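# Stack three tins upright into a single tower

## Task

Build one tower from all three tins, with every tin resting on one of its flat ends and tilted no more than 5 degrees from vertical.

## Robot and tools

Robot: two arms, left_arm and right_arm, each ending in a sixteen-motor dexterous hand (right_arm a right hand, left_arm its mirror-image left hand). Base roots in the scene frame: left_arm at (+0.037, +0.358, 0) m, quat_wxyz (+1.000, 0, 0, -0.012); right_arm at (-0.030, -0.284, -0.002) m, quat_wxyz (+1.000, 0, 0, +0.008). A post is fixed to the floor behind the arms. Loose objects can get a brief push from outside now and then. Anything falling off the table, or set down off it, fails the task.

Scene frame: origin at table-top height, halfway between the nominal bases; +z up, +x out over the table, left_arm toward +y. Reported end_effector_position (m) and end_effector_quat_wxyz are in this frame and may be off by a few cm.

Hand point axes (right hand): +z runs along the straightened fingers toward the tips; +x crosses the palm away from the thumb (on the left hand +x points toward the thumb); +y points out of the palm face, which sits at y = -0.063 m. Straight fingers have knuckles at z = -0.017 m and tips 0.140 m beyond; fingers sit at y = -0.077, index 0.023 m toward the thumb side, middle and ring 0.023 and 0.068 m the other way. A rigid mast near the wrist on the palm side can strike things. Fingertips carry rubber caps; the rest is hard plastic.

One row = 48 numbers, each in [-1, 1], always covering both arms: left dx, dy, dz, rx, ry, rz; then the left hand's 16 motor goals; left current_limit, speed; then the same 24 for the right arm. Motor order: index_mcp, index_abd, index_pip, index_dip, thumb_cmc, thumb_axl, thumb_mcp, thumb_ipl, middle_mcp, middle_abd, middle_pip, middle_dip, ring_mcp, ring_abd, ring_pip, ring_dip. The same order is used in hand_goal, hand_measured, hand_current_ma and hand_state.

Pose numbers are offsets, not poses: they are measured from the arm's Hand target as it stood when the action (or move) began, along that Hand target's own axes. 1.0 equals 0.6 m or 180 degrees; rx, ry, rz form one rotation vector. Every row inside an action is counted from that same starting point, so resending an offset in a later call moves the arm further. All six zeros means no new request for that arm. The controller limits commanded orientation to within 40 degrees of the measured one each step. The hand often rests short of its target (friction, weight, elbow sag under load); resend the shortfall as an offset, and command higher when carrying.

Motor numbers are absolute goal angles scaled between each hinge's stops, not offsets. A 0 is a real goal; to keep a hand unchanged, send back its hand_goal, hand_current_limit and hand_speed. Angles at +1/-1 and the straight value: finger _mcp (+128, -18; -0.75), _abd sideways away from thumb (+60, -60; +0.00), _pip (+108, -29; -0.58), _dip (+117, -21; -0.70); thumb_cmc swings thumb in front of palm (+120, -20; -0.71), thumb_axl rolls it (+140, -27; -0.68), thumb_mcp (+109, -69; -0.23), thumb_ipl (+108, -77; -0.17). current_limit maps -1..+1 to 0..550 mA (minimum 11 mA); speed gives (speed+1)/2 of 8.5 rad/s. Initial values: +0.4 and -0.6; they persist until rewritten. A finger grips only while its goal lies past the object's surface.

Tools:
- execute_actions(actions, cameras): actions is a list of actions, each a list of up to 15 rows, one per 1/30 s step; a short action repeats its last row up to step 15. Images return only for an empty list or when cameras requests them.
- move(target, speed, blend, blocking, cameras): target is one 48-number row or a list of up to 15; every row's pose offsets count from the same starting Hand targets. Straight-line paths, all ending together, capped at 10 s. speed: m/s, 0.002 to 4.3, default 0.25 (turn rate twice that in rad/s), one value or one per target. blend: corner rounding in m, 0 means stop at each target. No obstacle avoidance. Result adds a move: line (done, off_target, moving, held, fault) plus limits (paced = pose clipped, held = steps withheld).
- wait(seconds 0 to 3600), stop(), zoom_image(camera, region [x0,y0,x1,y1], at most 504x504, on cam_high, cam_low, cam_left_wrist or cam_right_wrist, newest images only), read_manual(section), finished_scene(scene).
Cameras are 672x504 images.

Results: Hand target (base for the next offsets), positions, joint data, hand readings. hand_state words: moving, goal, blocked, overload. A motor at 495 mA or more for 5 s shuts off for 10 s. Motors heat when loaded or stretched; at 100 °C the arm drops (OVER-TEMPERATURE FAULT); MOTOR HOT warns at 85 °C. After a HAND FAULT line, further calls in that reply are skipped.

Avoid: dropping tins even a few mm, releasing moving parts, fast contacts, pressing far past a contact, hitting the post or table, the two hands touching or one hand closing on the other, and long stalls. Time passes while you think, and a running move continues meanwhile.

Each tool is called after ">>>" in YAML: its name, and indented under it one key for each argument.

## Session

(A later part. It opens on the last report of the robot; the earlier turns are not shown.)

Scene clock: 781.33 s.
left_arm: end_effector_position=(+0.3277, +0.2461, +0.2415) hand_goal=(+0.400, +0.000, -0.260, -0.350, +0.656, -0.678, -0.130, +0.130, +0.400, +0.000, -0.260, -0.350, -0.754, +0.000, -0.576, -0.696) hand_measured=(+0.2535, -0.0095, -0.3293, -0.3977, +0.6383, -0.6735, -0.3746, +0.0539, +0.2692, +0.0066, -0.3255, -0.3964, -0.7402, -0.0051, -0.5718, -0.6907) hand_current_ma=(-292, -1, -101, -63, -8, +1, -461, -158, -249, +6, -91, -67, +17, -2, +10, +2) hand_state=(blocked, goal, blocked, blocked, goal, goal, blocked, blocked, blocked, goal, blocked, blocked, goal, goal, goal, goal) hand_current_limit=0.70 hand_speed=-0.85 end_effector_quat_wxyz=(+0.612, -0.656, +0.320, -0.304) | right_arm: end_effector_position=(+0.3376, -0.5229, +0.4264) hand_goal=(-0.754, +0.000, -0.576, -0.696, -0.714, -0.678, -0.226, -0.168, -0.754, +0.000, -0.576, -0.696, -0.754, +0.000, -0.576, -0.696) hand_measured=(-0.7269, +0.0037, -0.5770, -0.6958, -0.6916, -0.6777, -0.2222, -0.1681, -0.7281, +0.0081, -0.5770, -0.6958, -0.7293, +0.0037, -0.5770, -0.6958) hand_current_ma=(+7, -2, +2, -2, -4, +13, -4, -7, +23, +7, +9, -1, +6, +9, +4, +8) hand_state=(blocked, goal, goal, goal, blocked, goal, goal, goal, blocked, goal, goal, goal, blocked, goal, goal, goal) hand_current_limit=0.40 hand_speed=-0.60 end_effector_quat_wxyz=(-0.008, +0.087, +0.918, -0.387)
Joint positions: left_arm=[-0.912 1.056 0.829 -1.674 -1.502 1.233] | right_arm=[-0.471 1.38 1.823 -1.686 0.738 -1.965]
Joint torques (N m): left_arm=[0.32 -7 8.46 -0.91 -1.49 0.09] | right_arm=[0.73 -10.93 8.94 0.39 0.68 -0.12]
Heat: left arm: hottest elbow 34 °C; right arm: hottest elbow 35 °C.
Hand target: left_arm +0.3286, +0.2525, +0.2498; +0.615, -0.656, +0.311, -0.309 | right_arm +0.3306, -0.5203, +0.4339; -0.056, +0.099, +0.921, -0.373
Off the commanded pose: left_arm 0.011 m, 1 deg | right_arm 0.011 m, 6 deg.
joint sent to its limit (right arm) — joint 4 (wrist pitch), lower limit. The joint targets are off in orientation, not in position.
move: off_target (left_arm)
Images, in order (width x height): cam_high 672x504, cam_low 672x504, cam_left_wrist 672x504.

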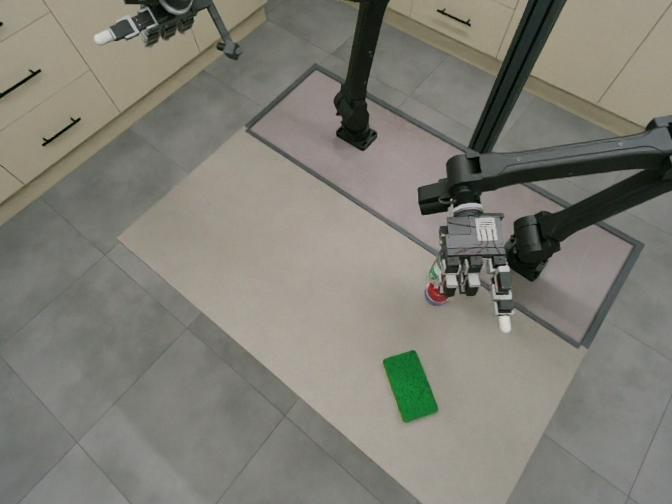

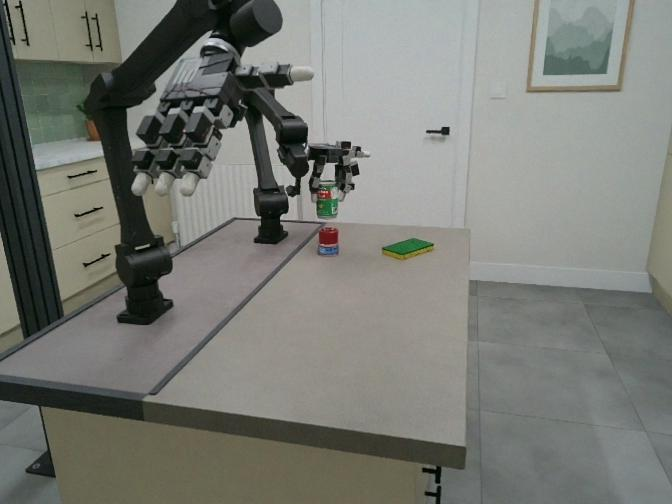

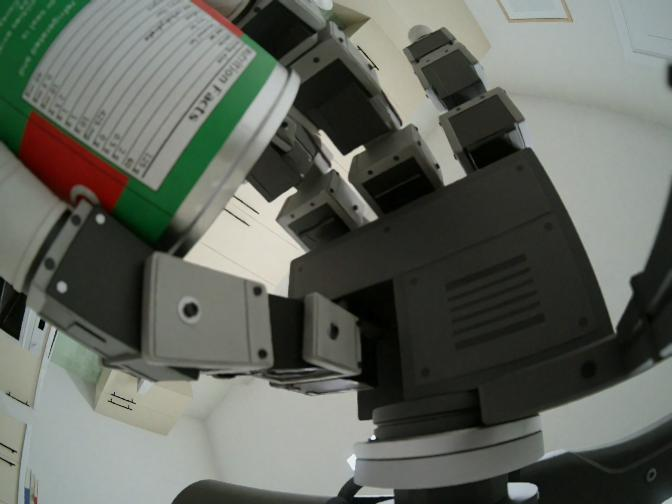

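>>> move:
  target: [-0.006,0.0755,0.0147,0.003,0,-0.004,0.40,0,-0.26,-0.35,0.657,-0.678,-0.13,0.13,0.40,0,-0.26,-0.35,-0.754,0,-0.576,-0.696,0.70,-0.85,0,0,0,0,0,0,-0.754,0,-0.576,-0.696,-0.714,-0.678,-0.226,-0.168,-0.754,0,-0.576,-0.696,-0.754,0,-0.576,-0.696,0.4,-0.6]
  cameras: ["cam_low","cam_high"]
  speed: 0.08

>>> zoom_image:
  camera: "cam_low"
  region: [300, 180, 360, 265]

>>> zoom_image:
  camera: "cam_high"
  region: [410, 240, 460, 310]

Scene clock: 798.93 s.
left_arm: end_effector_position=(+0.3295, +0.2531, +0.1985) hand_goal=(+0.400, +0.000, -0.260, -0.350, +0.656, -0.678, -0.130, +0.130, +0.400, +0.000, -0.260, -0.350, -0.754, +0.000, -0.576, -0.696) hand_measured=(+0.2547, -0.0109, -0.3280, -0.3989, +0.6371, -0.6735, -0.3746, +0.0539, +0.2692, +0.0081, -0.3255, -0.3951, -0.7402, -0.0065, -0.5718, -0.6907) hand_current_ma=(-287, -12, -106, -60, -8, +0, -458, -164, -242, +6, -85, -61, +21, +4, +10, -1) hand_state=(blocked, goal, blocked, blocked, goal, goal, blocked, blocked, blocked, goal, blocked, blocked, goal, goal, goal, goal) hand_current_limit=0.70 hand_speed=-0.85 end_effector_quat_wxyz=(+0.618, -0.653, +0.313, -0.306) | right_arm: end_effector_position=(+0.3376, -0.5229, +0.4264) hand_goal=(-0.754, +0.000, -0.576, -0.696, -0.714, -0.678, -0.226, -0.168, -0.754, +0.000, -0.576, -0.696, -0.754, +0.000, -0.576, -0.696) hand_measured=(-0.7269, +0.0037, -0.5770, -0.6958, -0.6916, -0.6767, -0.2212, -0.1681, -0.7281, +0.0081, -0.5770, -0.6958, -0.7293, +0.0052, -0.5770, -0.6971) hand_current_ma=(+8, -1, +3, -2, +3, +5, -3, -7, +22, +11, +9, +0, +3, +9, +9, +6) hand_state=(blocked, goal, goal, goal, blocked, goal, goal, goal, blocked, goal, goal, goal, blocked, goal, goal, goal) hand_current_limit=0.40 hand_speed=-0.60 end_effector_quat_wxyz=(-0.008, +0.087, +0.918, -0.387)
Joint positions: left_arm=[-0.896 1.071 0.717 -1.483 -1.521 1.291] | right_arm=[-0.471 1.38 1.823 -1.686 0.738 -1.965]
Joint torques (N m): left_arm=[0.44 -6.59 7.88 -0.12 -1.41 0.1] | right_arm=[0.73 -10.93 8.94 0.39 0.68 -0.12]
Heat: left arm: hottest elbow 33 °C; right arm: hottest elbow 35 °C.
Hand target: left_arm +0.3321, +0.2584, +0.2040; +0.616, -0.655, +0.305, -0.314 | right_arm +0.3306, -0.5203, +0.4339; -0.056, +0.099, +0.921, -0.373
Off the commanded pose: left_arm 0.008 m, 1 deg | right_arm 0.011 m, 6 deg.
joint sent to its limit (right arm) — joint 4 (wrist pitch), lower limit. The joint targets are off in orientation, not in position.
move: done
Images, in order (width x height): cam_high 672x504, cam_low 672x504.

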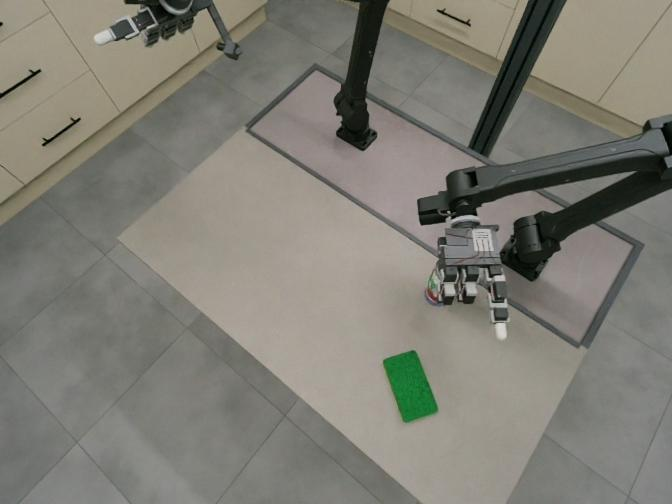

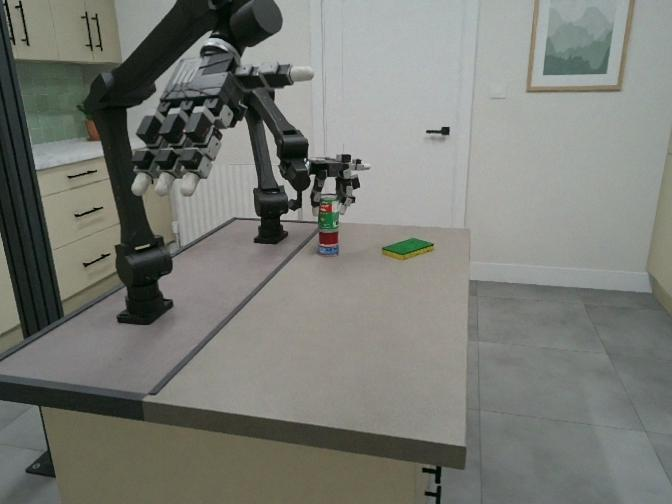

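Scaled by 5.929 from the camera's image (finer frame: 960x720).

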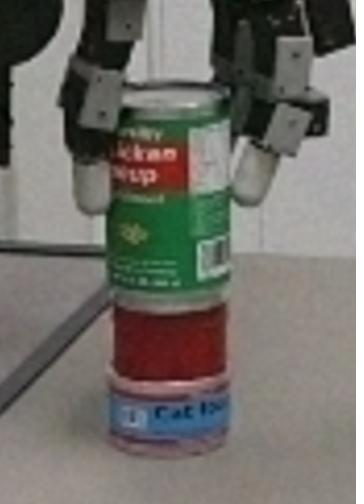

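Scaled by 7.200 from the camera's image (finer frame: 960x720).

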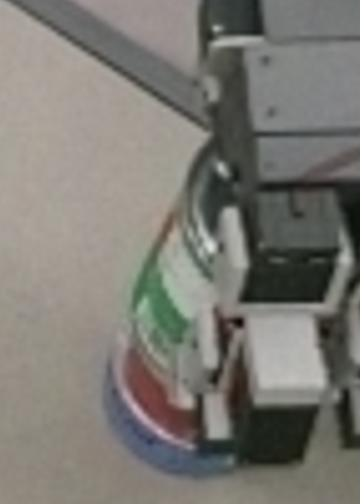

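>>> zoom_image:
  camera: "cam_high"
  region: [420, 270, 455, 310]

>>> zoom_image:
  camera: "cam_low"
  region: [312, 215, 347, 260]

Scaled by 12.600 from the camera's image (finer frame: 960x720).

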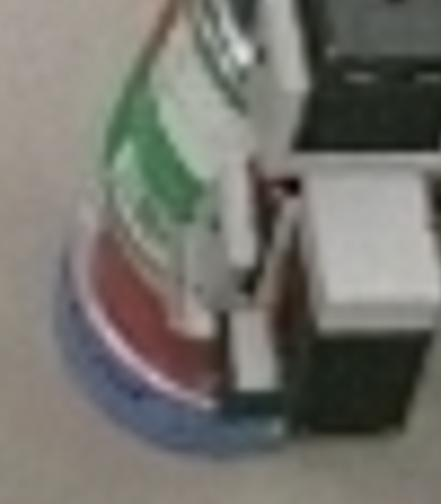

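Scaled by 11.200 from the camera's image (finer frame: 960x720).

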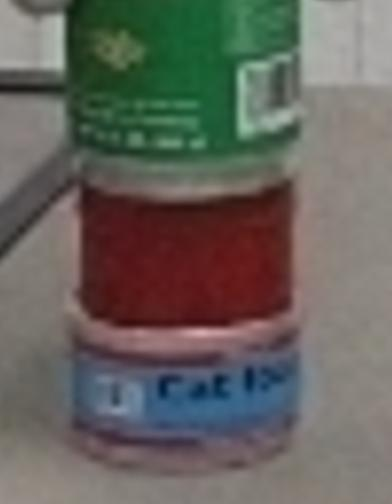

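>>> move:
  target: [0,0.01,0,0,0,0,0.40,0,-0.26,-0.35,0.657,-0.678,-0.13,0.13,0.40,0,-0.26,-0.35,-0.754,0,-0.576,-0.696,0.70,-0.85,0,0,0,0,0,0,-0.754,0,-0.576,-0.696,-0.714,-0.678,-0.226,-0.168,-0.754,0,-0.576,-0.696,-0.754,0,-0.576,-0.696,0.4,-0.6]
  cameras: ["cam_low"]
  speed: 0.05

>>> zoom_image:
  camera: "cam_low"
  region: [312, 215, 347, 260]

Scene clock: 815.00 s.
left_arm: end_effector_position=(+0.3307, +0.2518, +0.1978) hand_goal=(+0.400, +0.000, -0.260, -0.350, +0.656, -0.678, -0.130, +0.130, +0.400, +0.000, -0.260, -0.350, -0.754, +0.000, -0.576, -0.696) hand_measured=(+0.2559, -0.0109, -0.3280, -0.3989, +0.6383, -0.6735, -0.3746, +0.0539, +0.2692, +0.0110, -0.3255, -0.3862, -0.7402, -0.0036, -0.5718, -0.6920) hand_current_ma=(-291, -7, -98, -60, -16, +10, -455, -166, -250, +4, -84, -44, +21, -2, +9, +0) hand_state=(blocked, goal, blocked, blocked, goal, goal, blocked, blocked, blocked, goal, blocked, blocked, goal, goal, goal, goal) hand_current_limit=0.70 hand_speed=-0.85 end_effector_quat_wxyz=(+0.617, -0.653, +0.310, -0.311) | right_arm: end_effector_position=(+0.3376, -0.5229, +0.4264) hand_goal=(-0.754, +0.000, -0.576, -0.696, -0.714, -0.678, -0.226, -0.168, -0.754, +0.000, -0.576, -0.696, -0.754, +0.000, -0.576, -0.696) hand_measured=(-0.7269, +0.0037, -0.5770, -0.6958, -0.6916, -0.6767, -0.2222, -0.1672, -0.7281, +0.0081, -0.5770, -0.6958, -0.7293, +0.0037, -0.5770, -0.6958) hand_current_ma=(+8, -1, +2, -3, +3, +6, -1, -6, +22, +11, +10, +0, +3, +6, +0, +8) hand_state=(blocked, goal, goal, goal, blocked, goal, goal, goal, blocked, goal, goal, goal, blocked, goal, goal, goal) hand_current_limit=0.40 hand_speed=-0.60 end_effector_quat_wxyz=(-0.008, +0.087, +0.918, -0.387)
Joint positions: left_arm=[-0.896 1.064 0.711 -1.443 -1.523 1.322] | right_arm=[-0.471 1.38 1.823 -1.686 0.738 -1.965]
Joint torques (N m): left_arm=[0.38 -5.89 7.2 0.17 -1.29 0.08] | right_arm=[0.73 -10.93 8.94 0.39 0.68 -0.13]
Heat: left arm: hottest elbow 31 °C; right arm: hottest elbow 35 °C.
Hand target: left_arm +0.3320, +0.2581, +0.1980; +0.616, -0.655, +0.305, -0.314 | right_arm +0.3306, -0.5203, +0.4339; -0.056, +0.099, +0.921, -0.373
Off the commanded pose: left_arm 0.006 m, 1 deg | right_arm 0.011 m, 6 deg.
joint sent to its limit (right arm) — joint 4 (wrist pitch), lower limit. The joint targets are off in orientation, not in position.
move: done

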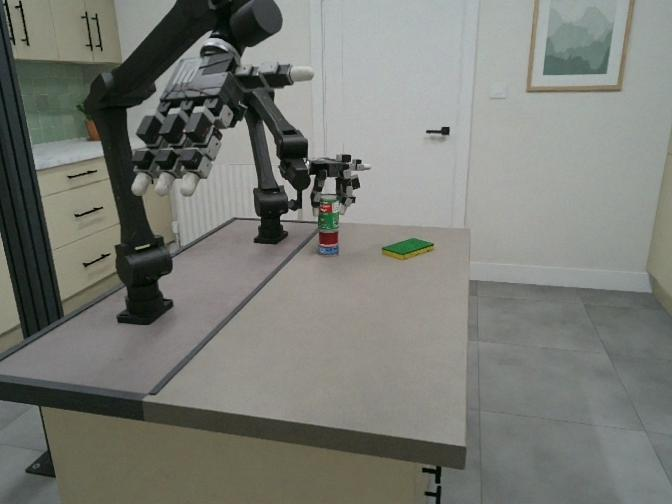

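Scaled by 11.200 from the camera's image (finer frame: 960x720).

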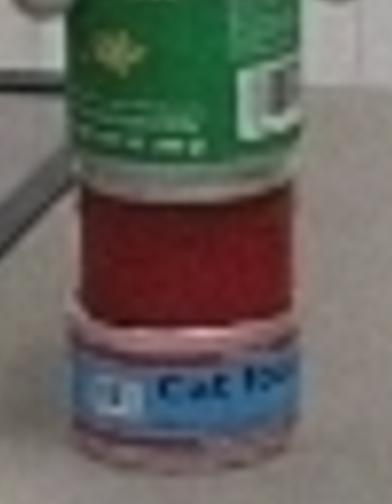

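>>> move:
  target: [0,0.005,0,0,0,0,0.40,0,-0.26,-0.35,0.657,-0.678,-0.13,0.13,0.40,0,-0.26,-0.35,-0.754,0,-0.576,-0.696,0.70,-0.85,0,0,0,0,0,0,-0.754,0,-0.576,-0.696,-0.714,-0.678,-0.226,-0.168,-0.754,0,-0.576,-0.696,-0.754,0,-0.576,-0.696,0.4,-0.6]
  cameras: ["cam_low","cam_high"]
  speed: 0.05

>>> zoom_image:
  camera: "cam_low"
  region: [305, 185, 355, 260]

>>> zoom_image:
  camera: "cam_high"
  region: [420, 250, 460, 310]

Scene clock: 820.33 s.
left_arm: end_effector_position=(+0.3311, +0.2514, +0.1976) hand_goal=(+0.400, +0.000, -0.260, -0.350, +0.656, -0.678, -0.130, +0.130, +0.400, +0.000, -0.260, -0.350, -0.754, +0.000, -0.576, -0.696) hand_measured=(+0.2571, -0.0036, -0.3280, -0.3977, +0.6408, -0.6735, -0.3766, +0.0529, +0.2692, +0.0184, -0.3255, -0.3811, -0.7402, -0.0036, -0.5718, -0.6920) hand_current_ma=(-290, -2, -103, -66, -1, +10, -458, -164, -252, +15, -88, -40, +19, +4, +7, +4) hand_state=(blocked, goal, blocked, blocked, goal, goal, blocked, blocked, blocked, goal, blocked, blocked, goal, goal, goal, goal) hand_current_limit=0.70 hand_speed=-0.85 end_effector_quat_wxyz=(+0.616, -0.653, +0.309, -0.313) | right_arm: end_effector_position=(+0.3376, -0.5229, +0.4264) hand_goal=(-0.754, +0.000, -0.576, -0.696, -0.714, -0.678, -0.226, -0.168, -0.754, +0.000, -0.576, -0.696, -0.754, +0.000, -0.576, -0.696) hand_measured=(-0.7269, +0.0037, -0.5770, -0.6958, -0.6916, -0.6767, -0.2212, -0.1672, -0.7269, +0.0081, -0.5770, -0.6958, -0.7293, +0.0052, -0.5770, -0.6958) hand_current_ma=(+6, +0, +2, +1, +1, +8, +2, -1, +22, +10, +7, +0, +4, +5, +6, +2) hand_state=(blocked, goal, goal, goal, blocked, goal, goal, goal, blocked, goal, goal, goal, blocked, goal, goal, goal) hand_current_limit=0.40 hand_speed=-0.60 end_effector_quat_wxyz=(-0.008, +0.087, +0.918, -0.387)
Joint positions: left_arm=[-0.896 1.056 0.706 -1.413 -1.525 1.351] | right_arm=[-0.471 1.38 1.823 -1.686 0.738 -1.965]
Joint torques (N m): left_arm=[0.44 -5.54 6.93 0.23 -1.21 0.08] | right_arm=[0.73 -10.93 8.95 0.39 0.68 -0.13]
Heat: left arm: hottest elbow 31 °C; right arm: hottest elbow 35 °C.
Hand target: left_arm +0.3320, +0.2579, +0.1950; +0.616, -0.655, +0.305, -0.314 | right_arm +0.3306, -0.5203, +0.4339; -0.056, +0.099, +0.921, -0.373
Off the commanded pose: left_arm 0.007 m, 1 deg | right_arm 0.011 m, 6 deg.
joint sent to its limit (right arm) — joint 4 (wrist pitch), lower limit. The joint targets are off in orientation, not in position.
move: done
Images, in order (width x height): cam_high 672x504, cam_low 672x504.

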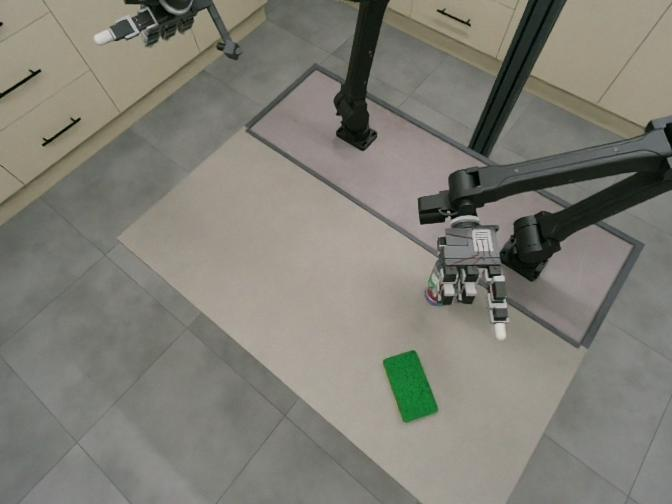

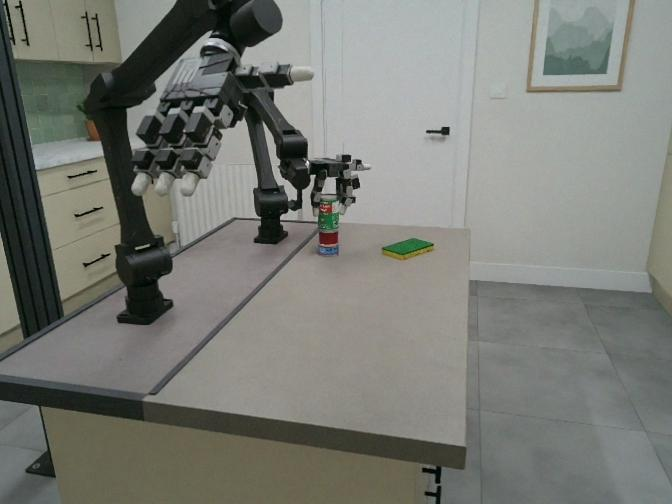

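Scaled by 6.720 from the camera's image (finer frame: 960x720).

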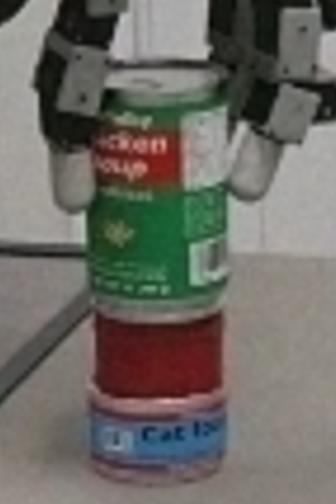

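Scaled by 8.400 from the camera's image (finer frame: 960x720).

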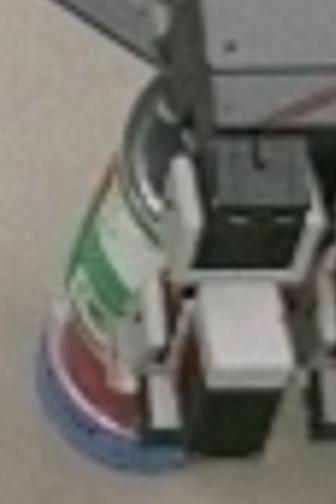

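>>> move:
  target: [0,0,0,0,0,0,0.32,0,-0.30,-0.38,0.657,-0.678,-0.26,0.09,0.32,0,-0.30,-0.38,-0.754,0,-0.576,-0.696,0.70,-0.95,0,0,0,0,0,0,-0.754,0,-0.576,-0.696,-0.714,-0.678,-0.226,-0.168,-0.754,0,-0.576,-0.696,-0.754,0,-0.576,-0.696,0.4,-0.6]
  cameras: []
  speed: 0.05

>>> move:
  target: [0,0,0,0,0,0,0.258,0,-0.325,-0.395,0.657,-0.678,-0.365,0.055,0.268,0,-0.325,-0.395,-0.754,0,-0.576,-0.696,0.70,-0.95,0,0,0,0,0,0,-0.754,0,-0.576,-0.696,-0.714,-0.678,-0.226,-0.168,-0.754,0,-0.576,-0.696,-0.754,0,-0.576,-0.696,0.4,-0.6]
  cameras: ["cam_low"]
  speed: 0.05

>>> zoom_image:
  camera: "cam_low"
  region: [305, 185, 355, 260]

Scene clock: 829.90 s.
left_arm: end_effector_position=(+0.3312, +0.2514, +0.1977) hand_goal=(+0.320, +0.000, -0.300, -0.380, +0.656, -0.678, -0.260, +0.090, +0.320, +0.000, -0.300, -0.380, -0.754, +0.000, -0.576, -0.696) hand_measured=(+0.2632, -0.0036, -0.3370, -0.4028, +0.6408, -0.6735, -0.3746, +0.0463, +0.2704, +0.0169, -0.3255, -0.3875, -0.7414, -0.0051, -0.5718, -0.6907) hand_current_ma=(-84, +3, -53, -29, -5, +1, -262, -76, -68, +15, -31, -8, +19, +5, +14, -6) hand_state=(moving, goal, blocked, blocked, goal, goal, blocked, blocked, moving, goal, blocked, goal, goal, goal, goal, goal) hand_current_limit=0.70 hand_speed=-0.95 end_effector_quat_wxyz=(+0.616, -0.653, +0.309, -0.313) | right_arm: end_effector_position=(+0.3376, -0.5229, +0.4264) hand_goal=(-0.754, +0.000, -0.576, -0.696, -0.714, -0.678, -0.226, -0.168, -0.754, +0.000, -0.576, -0.696, -0.754, +0.000, -0.576, -0.696) hand_measured=(-0.7269, +0.0037, -0.5770, -0.6958, -0.6916, -0.6777, -0.2222, -0.1672, -0.7281, +0.0081, -0.5770, -0.6958, -0.7293, +0.0037, -0.5770, -0.6958) hand_current_ma=(+6, +4, -1, -3, +0, +8, -1, -7, +20, +8, +7, +1, +4, +4, +4, +4) hand_state=(blocked, goal, goal, goal, blocked, goal, goal, goal, blocked, goal, goal, goal, blocked, goal, goal, goal) hand_current_limit=0.40 hand_speed=-0.60 end_effector_quat_wxyz=(-0.008, +0.087, +0.918, -0.387)
Joint positions: left_arm=[-0.896 1.056 0.706 -1.413 -1.525 1.351] | right_arm=[-0.471 1.38 1.823 -1.686 0.738 -1.965]
Joint torques (N m): left_arm=[0.38 -5.42 7.01 -0.2 -1.18 0] | right_arm=[0.79 -10.93 8.94 0.4 0.68 -0.12]
Heat: left arm: hottest elbow 30 °C; right arm: hottest elbow 35 °C.
Hand target: left_arm +0.3315, +0.2576, +0.1951; +0.618, -0.655, +0.302, -0.312 (not the last commanded pose) | right_arm +0.3306, -0.5203, +0.4339; -0.056, +0.099, +0.921, -0.373
Off the commanded pose: left_arm 0.007 m, 1 deg | right_arm 0.011 m, 6 deg.
joint sent to its limit (right arm) — joint 4 (wrist pitch), lower limit. The joint targets are off in orientation, not in position.
move: done

Scene clock: 830.40 s.
left_arm: end_effector_position=(+0.3312, +0.2514, +0.1979) hand_goal=(+0.258, +0.000, -0.326, -0.396, +0.656, -0.678, -0.366, +0.054, +0.268, +0.000, -0.326, -0.396, -0.754, +0.000, -0.576, -0.696) hand_measured=(+0.2644, -0.0051, -0.3396, -0.4066, +0.6408, -0.6725, -0.3717, +0.0377, +0.2716, +0.0184, -0.3280, -0.3900, -0.7402, -0.0051, -0.5705, -0.6920) hand_current_ma=(-6, -3, -10, -17, -3, +9, -72, -15, -1, +11, -2, +0, +14, +2, +11, -3) hand_state=(goal, goal, goal, goal, goal, goal, moving, goal, goal, goal, goal, goal, goal, goal, goal, goal) hand_current_limit=0.70 hand_speed=-0.95 end_effector_quat_wxyz=(+0.616, -0.653, +0.309, -0.313) | right_arm: end_effector_position=(+0.3376, -0.5229, +0.4264) hand_goal=(-0.754, +0.000, -0.576, -0.696, -0.714, -0.678, -0.226, -0.168, -0.754, +0.000, -0.576, -0.696, -0.754, +0.000, -0.576, -0.696) hand_measured=(-0.7269, +0.0037, -0.5770, -0.6958, -0.6916, -0.6767, -0.2212, -0.1672, -0.7281, +0.0081, -0.5770, -0.6958, -0.7293, +0.0037, -0.5770, -0.6958) hand_current_ma=(+9, -1, +1, -3, +0, +11, -2, -9, +21, +9, +8, +1, +2, +8, +5, +6) hand_state=(blocked, goal, goal, goal, blocked, goal, goal, goal, blocked, goal, goal, goal, blocked, goal, goal, goal) hand_current_limit=0.40 hand_speed=-0.60 end_effector_quat_wxyz=(-0.008, +0.087, +0.918, -0.387)
Joint positions: left_arm=[-0.896 1.056 0.706 -1.413 -1.526 1.351] | right_arm=[-0.471 1.38 1.823 -1.686 0.738 -1.965]
Joint torques (N m): left_arm=[0.38 -5.42 7.01 -0.2 -1.16 0] | right_arm=[0.73 -10.99 8.94 0.39 0.68 -0.12]
Heat: left arm: hottest elbow 30 °C; right arm: hottest elbow 35 °C.
Hand target: left_arm +0.3315, +0.2576, +0.1951; +0.618, -0.655, +0.302, -0.312 | right_arm +0.3306, -0.5203, +0.4339; -0.056, +0.099, +0.921, -0.373
Off the commanded pose: left_arm 0.007 m, 1 deg | right_arm 0.011 m, 6 deg.
joint sent to its limit (right arm) — joint 4 (wrist pitch), lower limit. The joint targets are off in orientation, not in position.
move: done

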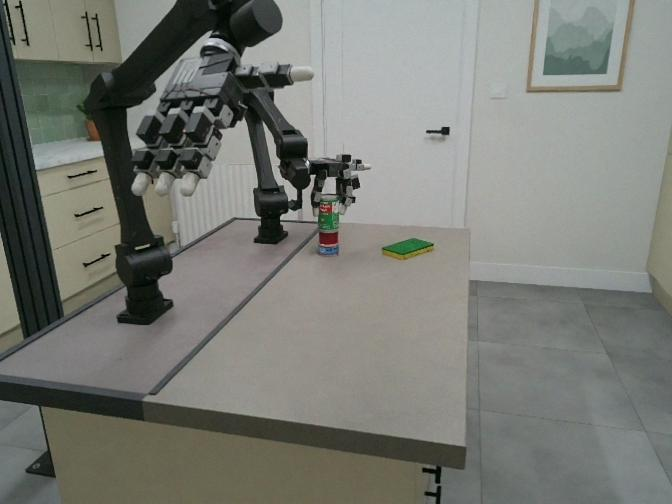

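Scaled by 6.720 from the camera's image (finer frame: 960x720).

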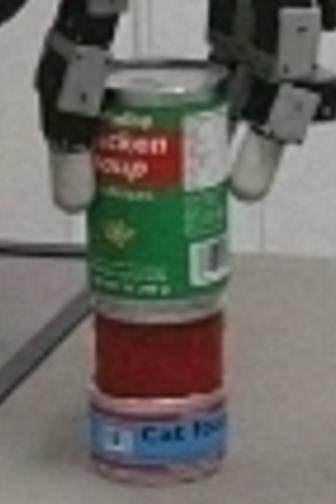

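>>> move:
  target: [0,0,0,0,0,0,0.22,0,-0.335,-0.41,0.657,-0.678,-0.395,0.03,0.22,0,-0.335,-0.41,-0.754,0,-0.576,-0.696,0.70,-0.95,0,0,0,0,0,0,-0.754,0,-0.576,-0.696,-0.714,-0.678,-0.226,-0.168,-0.754,0,-0.576,-0.696,-0.754,0,-0.576,-0.696,0.4,-0.6]
  cameras: ["cam_low","cam_high"]
  speed: 0.05

>>> zoom_image:
  camera: "cam_low"
  region: [305, 185, 355, 260]

>>> zoom_image:
  camera: "cam_high"
  region: [420, 250, 460, 310]

Scene clock: 835.30 s.
left_arm: end_effector_position=(+0.3312, +0.2514, +0.1980) hand_goal=(+0.220, +0.000, -0.336, -0.410, +0.656, -0.678, -0.396, +0.030, +0.220, +0.000, -0.336, -0.410, -0.754, +0.000, -0.576, -0.696) hand_measured=(+0.2342, -0.0065, -0.3370, -0.4053, +0.6484, -0.6725, -0.3895, +0.0339, +0.2342, +0.0066, -0.3319, -0.4053, -0.7402, -0.0036, -0.5731, -0.6920) hand_current_ma=(+10, -12, -3, -2, -3, +10, +15, +9, +12, +4, +2, -7, +17, +2, +8, -3) hand_state=(goal, goal, goal, goal, goal, goal, goal, goal, goal, goal, goal, goal, goal, goal, goal, goal) hand_current_limit=0.70 hand_speed=-0.95 end_effector_quat_wxyz=(+0.616, -0.653, +0.309, -0.313) | right_arm: end_effector_position=(+0.3376, -0.5229, +0.4264) hand_goal=(-0.754, +0.000, -0.576, -0.696, -0.714, -0.678, -0.226, -0.168, -0.754, +0.000, -0.576, -0.696, -0.754, +0.000, -0.576, -0.696) hand_measured=(-0.7269, +0.0037, -0.5770, -0.6958, -0.6916, -0.6767, -0.2212, -0.1681, -0.7281, +0.0081, -0.5770, -0.6958, -0.7293, +0.0037, -0.5770, -0.6958) hand_current_ma=(+10, +1, +2, -1, +1, +13, -1, -3, +23, +11, +9, +1, +4, +11, +6, +6) hand_state=(blocked, goal, goal, goal, blocked, goal, goal, goal, blocked, goal, goal, goal, blocked, goal, goal, goal) hand_current_limit=0.40 hand_speed=-0.60 end_effector_quat_wxyz=(-0.008, +0.087, +0.918, -0.387)
Joint positions: left_arm=[-0.896 1.056 0.706 -1.413 -1.526 1.351] | right_arm=[-0.471 1.38 1.823 -1.686 0.738 -1.965]
Joint torques (N m): left_arm=[0.38 -5.42 7.02 -0.2 -1.16 0] | right_arm=[0.73 -10.93 8.94 0.39 0.69 -0.13]
Heat: left arm: hottest elbow 30 °C; right arm: hottest elbow 35 °C.
Hand target: left_arm +0.3315, +0.2576, +0.1951; +0.618, -0.655, +0.302, -0.312 | right_arm +0.3306, -0.5203, +0.4339; -0.056, +0.099, +0.921, -0.373
Off the commanded pose: left_arm 0.007 m, 1 deg | right_arm 0.011 m, 6 deg.
joint sent to its limit (right arm) — joint 4 (wrist pitch), lower limit. The joint targets are off in orientation, not in position.
move: done
Images, in order (width x height): cam_high 672x504, cam_low 672x504.

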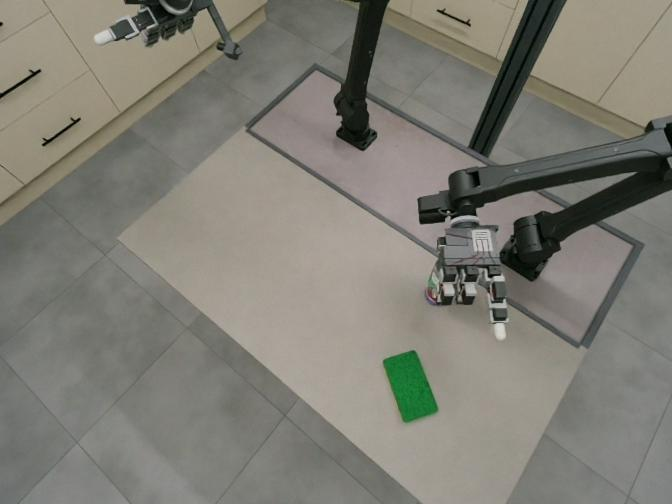

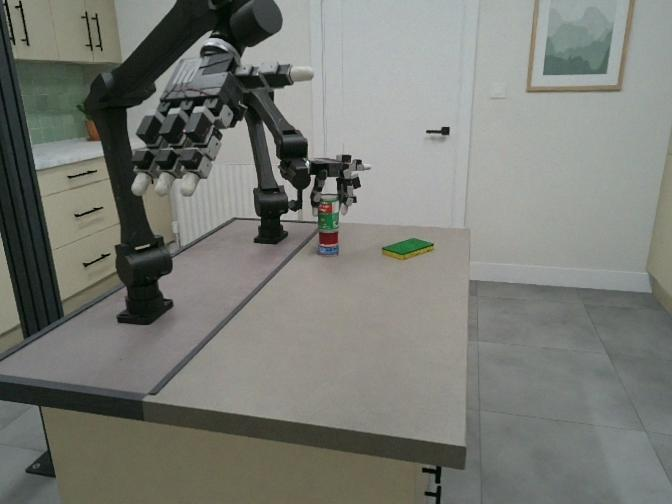

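Scaled by 6.720 from the camera's image (finer frame: 960x720).

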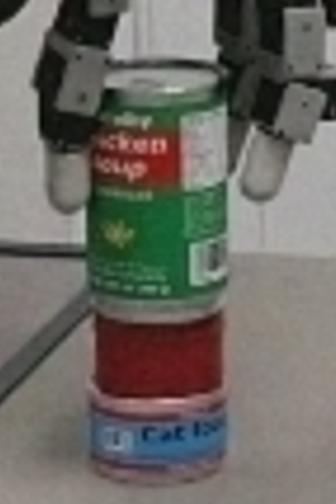

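Scaled by 8.400 from the camera's image (finer frame: 960x720).

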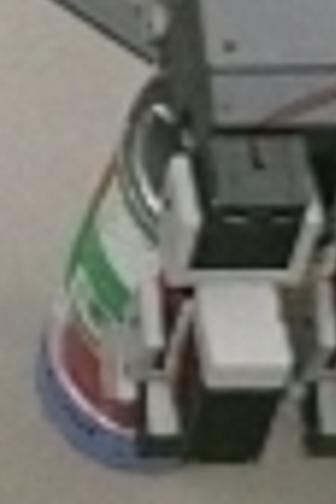

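>>> move:
  target: [0,0,0,0,0,0,0.14,0,-0.50,-0.62,0.657,-0.678,-0.45,-0.12,0.14,0,-0.50,-0.62,-0.754,0,-0.576,-0.696,0.40,-0.9,0,0,0,0,0,0,-0.754,0,-0.576,-0.696,-0.714,-0.678,-0.226,-0.168,-0.754,0,-0.576,-0.696,-0.754,0,-0.576,-0.696,0.4,-0.6]
  cameras: ["cam_low","cam_left_wrist"]
  speed: 0.05

>>> zoom_image:
  camera: "cam_low"
  region: [290, 160, 370, 260]

Scene clock: 841.27 s.
left_arm: end_effector_position=(+0.3312, +0.2514, +0.1980) hand_goal=(+0.140, +0.000, -0.500, -0.620, +0.656, -0.678, -0.450, -0.120, +0.140, +0.000, -0.500, -0.620, -0.754, +0.000, -0.576, -0.696) hand_measured=(+0.1570, -0.0051, -0.4923, -0.6142, +0.6496, -0.6725, -0.4419, -0.1157, +0.1558, +0.0066, -0.4936, -0.6155, -0.7402, -0.0051, -0.5705, -0.6920) hand_current_ma=(+10, -3, -3, -4, +0, +5, +24, +9, +19, +9, +3, -1, +23, -3, +8, -2) hand_state=(goal, goal, goal, goal, goal, goal, goal, goal, goal, goal, goal, goal, goal, goal, goal, goal) hand_current_limit=0.40 hand_speed=-0.90 end_effector_quat_wxyz=(+0.616, -0.653, +0.309, -0.313) | right_arm: end_effector_position=(+0.3376, -0.5229, +0.4264) hand_goal=(-0.754, +0.000, -0.576, -0.696, -0.714, -0.678, -0.226, -0.168, -0.754, +0.000, -0.576, -0.696, -0.754, +0.000, -0.576, -0.696) hand_measured=(-0.7269, +0.0037, -0.5770, -0.6971, -0.6903, -0.6777, -0.2222, -0.1681, -0.7281, +0.0081, -0.5770, -0.6958, -0.7293, +0.0052, -0.5770, -0.6958) hand_current_ma=(+7, +1, +0, -4, -1, +11, -5, -5, +16, +11, +10, -1, +4, +8, +2, +10) hand_state=(blocked, goal, goal, goal, blocked, goal, goal, goal, blocked, goal, goal, goal, blocked, goal, goal, goal) hand_current_limit=0.40 hand_speed=-0.60 end_effector_quat_wxyz=(-0.008, +0.087, +0.918, -0.387)
Joint positions: left_arm=[-0.896 1.056 0.706 -1.413 -1.526 1.351] | right_arm=[-0.471 1.38 1.823 -1.686 0.738 -1.965]
Joint torques (N m): left_arm=[0.38 -5.42 7.01 -0.21 -1.17 0] | right_arm=[0.73 -10.93 8.92 0.4 0.68 -0.13]
Heat: left arm: hottest elbow 30 °C; right arm: hottest elbow 35 °C.
Hand target: left_arm +0.3315, +0.2576, +0.1951; +0.618, -0.655, +0.302, -0.312 | right_arm +0.3306, -0.5203, +0.4339; -0.056, +0.099, +0.921, -0.373
Off the commanded pose: left_arm 0.007 m, 1 deg | right_arm 0.011 m, 6 deg.
joint sent to its limit (right arm) — joint 4 (wrist pitch), lower limit. The joint targets are off in orientation, not in position.
move: done

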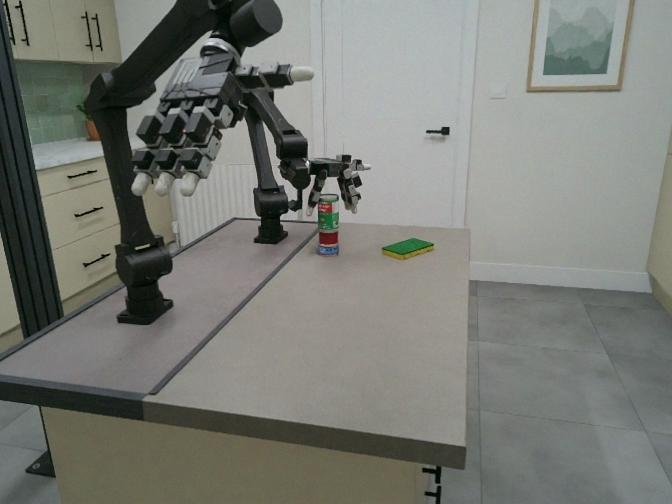

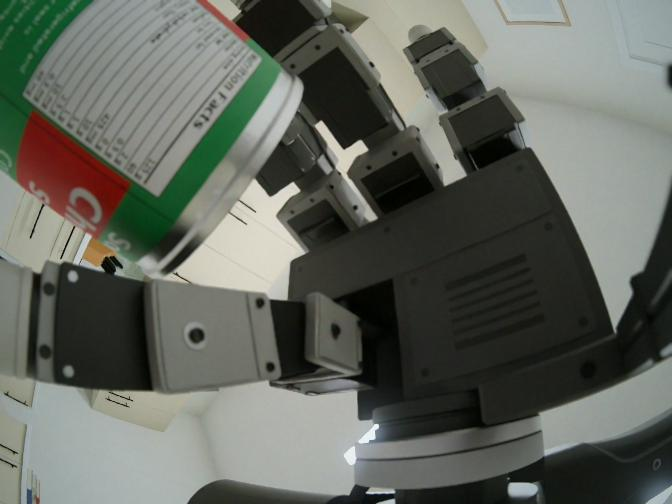

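Scaled by 5.040 from the camera's image (finer frame: 960x720).

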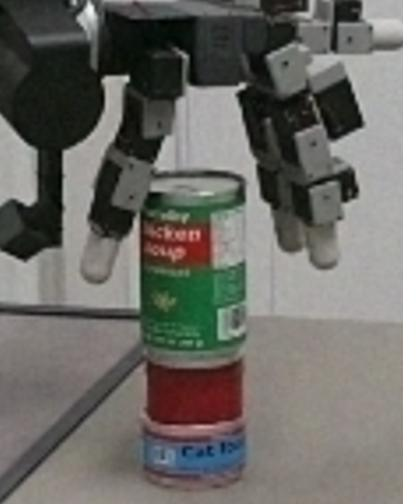

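>>> move:
  target: [0.0083,-0.233,-0.0161,0,0,0,0.14,0,-0.50,-0.62,0.657,-0.678,-0.45,-0.12,0.14,0,-0.50,-0.62,-0.754,0,-0.576,-0.696,0.40,-0.9,0,0,0,0,0,0,-0.754,0,-0.576,-0.696,-0.714,-0.678,-0.226,-0.168,-0.754,0,-0.576,-0.696,-0.754,0,-0.576,-0.696,0.4,-0.6]
  cameras: ["cam_low","cam_high"]
  speed: 0.08

>>> zoom_image:
  camera: "cam_low"
  region: [290, 160, 370, 260]

>>> zoom_image:
  camera: "cam_high"
  region: [410, 240, 460, 310]

Scene clock: 849.97 s.
left_arm: end_effector_position=(+0.3250, +0.2593, +0.3105) hand_goal=(+0.140, +0.000, -0.500, -0.620, +0.656, -0.678, -0.450, -0.120, +0.140, +0.000, -0.500, -0.620, -0.754, +0.000, -0.576, -0.696) hand_measured=(+0.1570, -0.0080, -0.4910, -0.6142, +0.6496, -0.6725, -0.4429, -0.1157, +0.1558, +0.0052, -0.4936, -0.6142, -0.7390, -0.0051, -0.5718, -0.6920) hand_current_ma=(+8, -5, +0, -4, +2, +9, +13, +16, +10, -3, +7, +2, +14, +2, +2, -3) hand_state=(goal, goal, goal, goal, goal, goal, goal, goal, goal, goal, goal, goal, goal, goal, goal, goal) hand_current_limit=0.40 hand_speed=-0.90 end_effector_quat_wxyz=(+0.621, -0.647, +0.322, -0.303) | right_arm: end_effector_position=(+0.3376, -0.5229, +0.4264) hand_goal=(-0.754, +0.000, -0.576, -0.696, -0.714, -0.678, -0.226, -0.168, -0.754, +0.000, -0.576, -0.696, -0.754, +0.000, -0.576, -0.696) hand_measured=(-0.7269, +0.0037, -0.5770, -0.6958, -0.6916, -0.6777, -0.2212, -0.1672, -0.7269, +0.0081, -0.5770, -0.6958, -0.7293, +0.0052, -0.5770, -0.6958) hand_current_ma=(+5, +2, +5, -3, +4, +8, -3, -3, +20, +8, +11, -1, +2, +10, +7, +4) hand_state=(blocked, goal, goal, goal, blocked, goal, goal, goal, blocked, goal, goal, goal, blocked, goal, goal, goal) hand_current_limit=0.40 hand_speed=-0.60 end_effector_quat_wxyz=(-0.008, +0.087, +0.918, -0.387)
Joint positions: left_arm=[-0.896 0.953 0.949 -1.678 -1.526 1.468] | right_arm=[-0.471 1.38 1.823 -1.686 0.738 -1.965]
Joint torques (N m): left_arm=[-0.38 -4.89 13.68 -0.79 -0.97 0.21] | right_arm=[0.73 -10.93 8.95 0.4 0.68 -0.12]
Heat: left arm: hottest elbow 30 °C; right arm: hottest elbow 35 °C.
Hand target: left_arm +0.3284, +0.2551, +0.3351; +0.618, -0.655, +0.302, -0.312 | right_arm +0.3306, -0.5203, +0.4339; -0.056, +0.099, +0.921, -0.373
Off the commanded pose: left_arm 0.025 m, 3 deg | right_arm 0.011 m, 6 deg.
joint sent to its limit (left arm) — joint 4 (wrist pitch), lower limit. The joint targets still meet the commanded pose.
joint sent to its limit (right arm) — joint 4 (wrist pitch), lower limit. The joint targets are off in orientation, not in position.
move: off_target (left_arm)
Images, in order (width x height): cam_high 672x504, cam_low 672x504.

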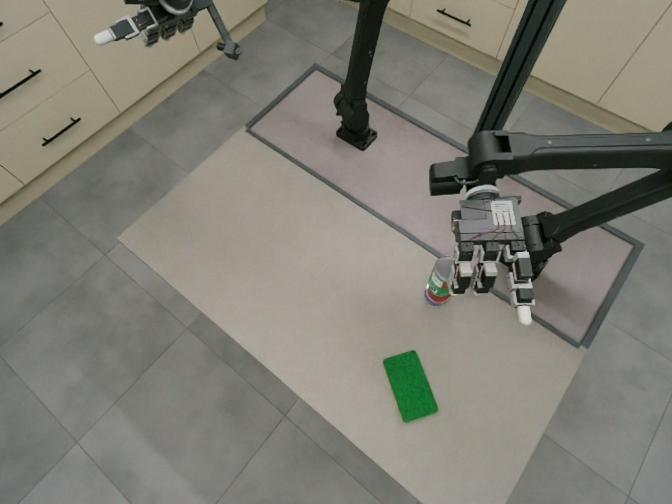

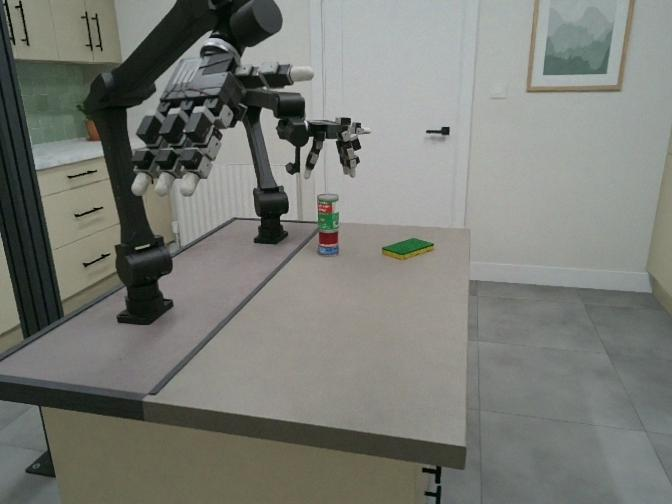

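Scaled by 5.040 from the camera's image (finer frame: 960x720).

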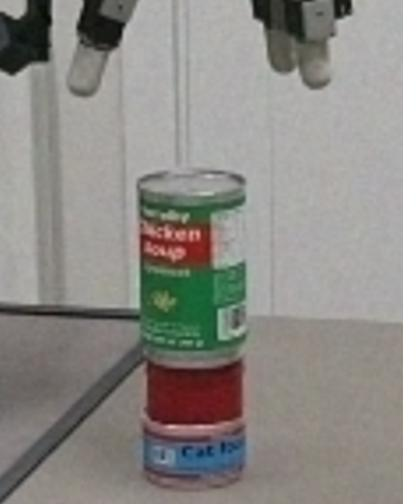

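Scaled by 7.200 from the camera's image (finer frame: 960x720).

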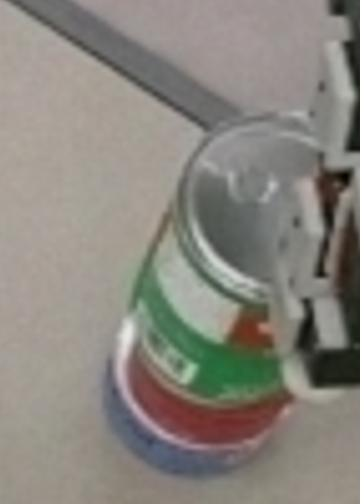

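>>> finished_scene:

The scene is finished: the task was done.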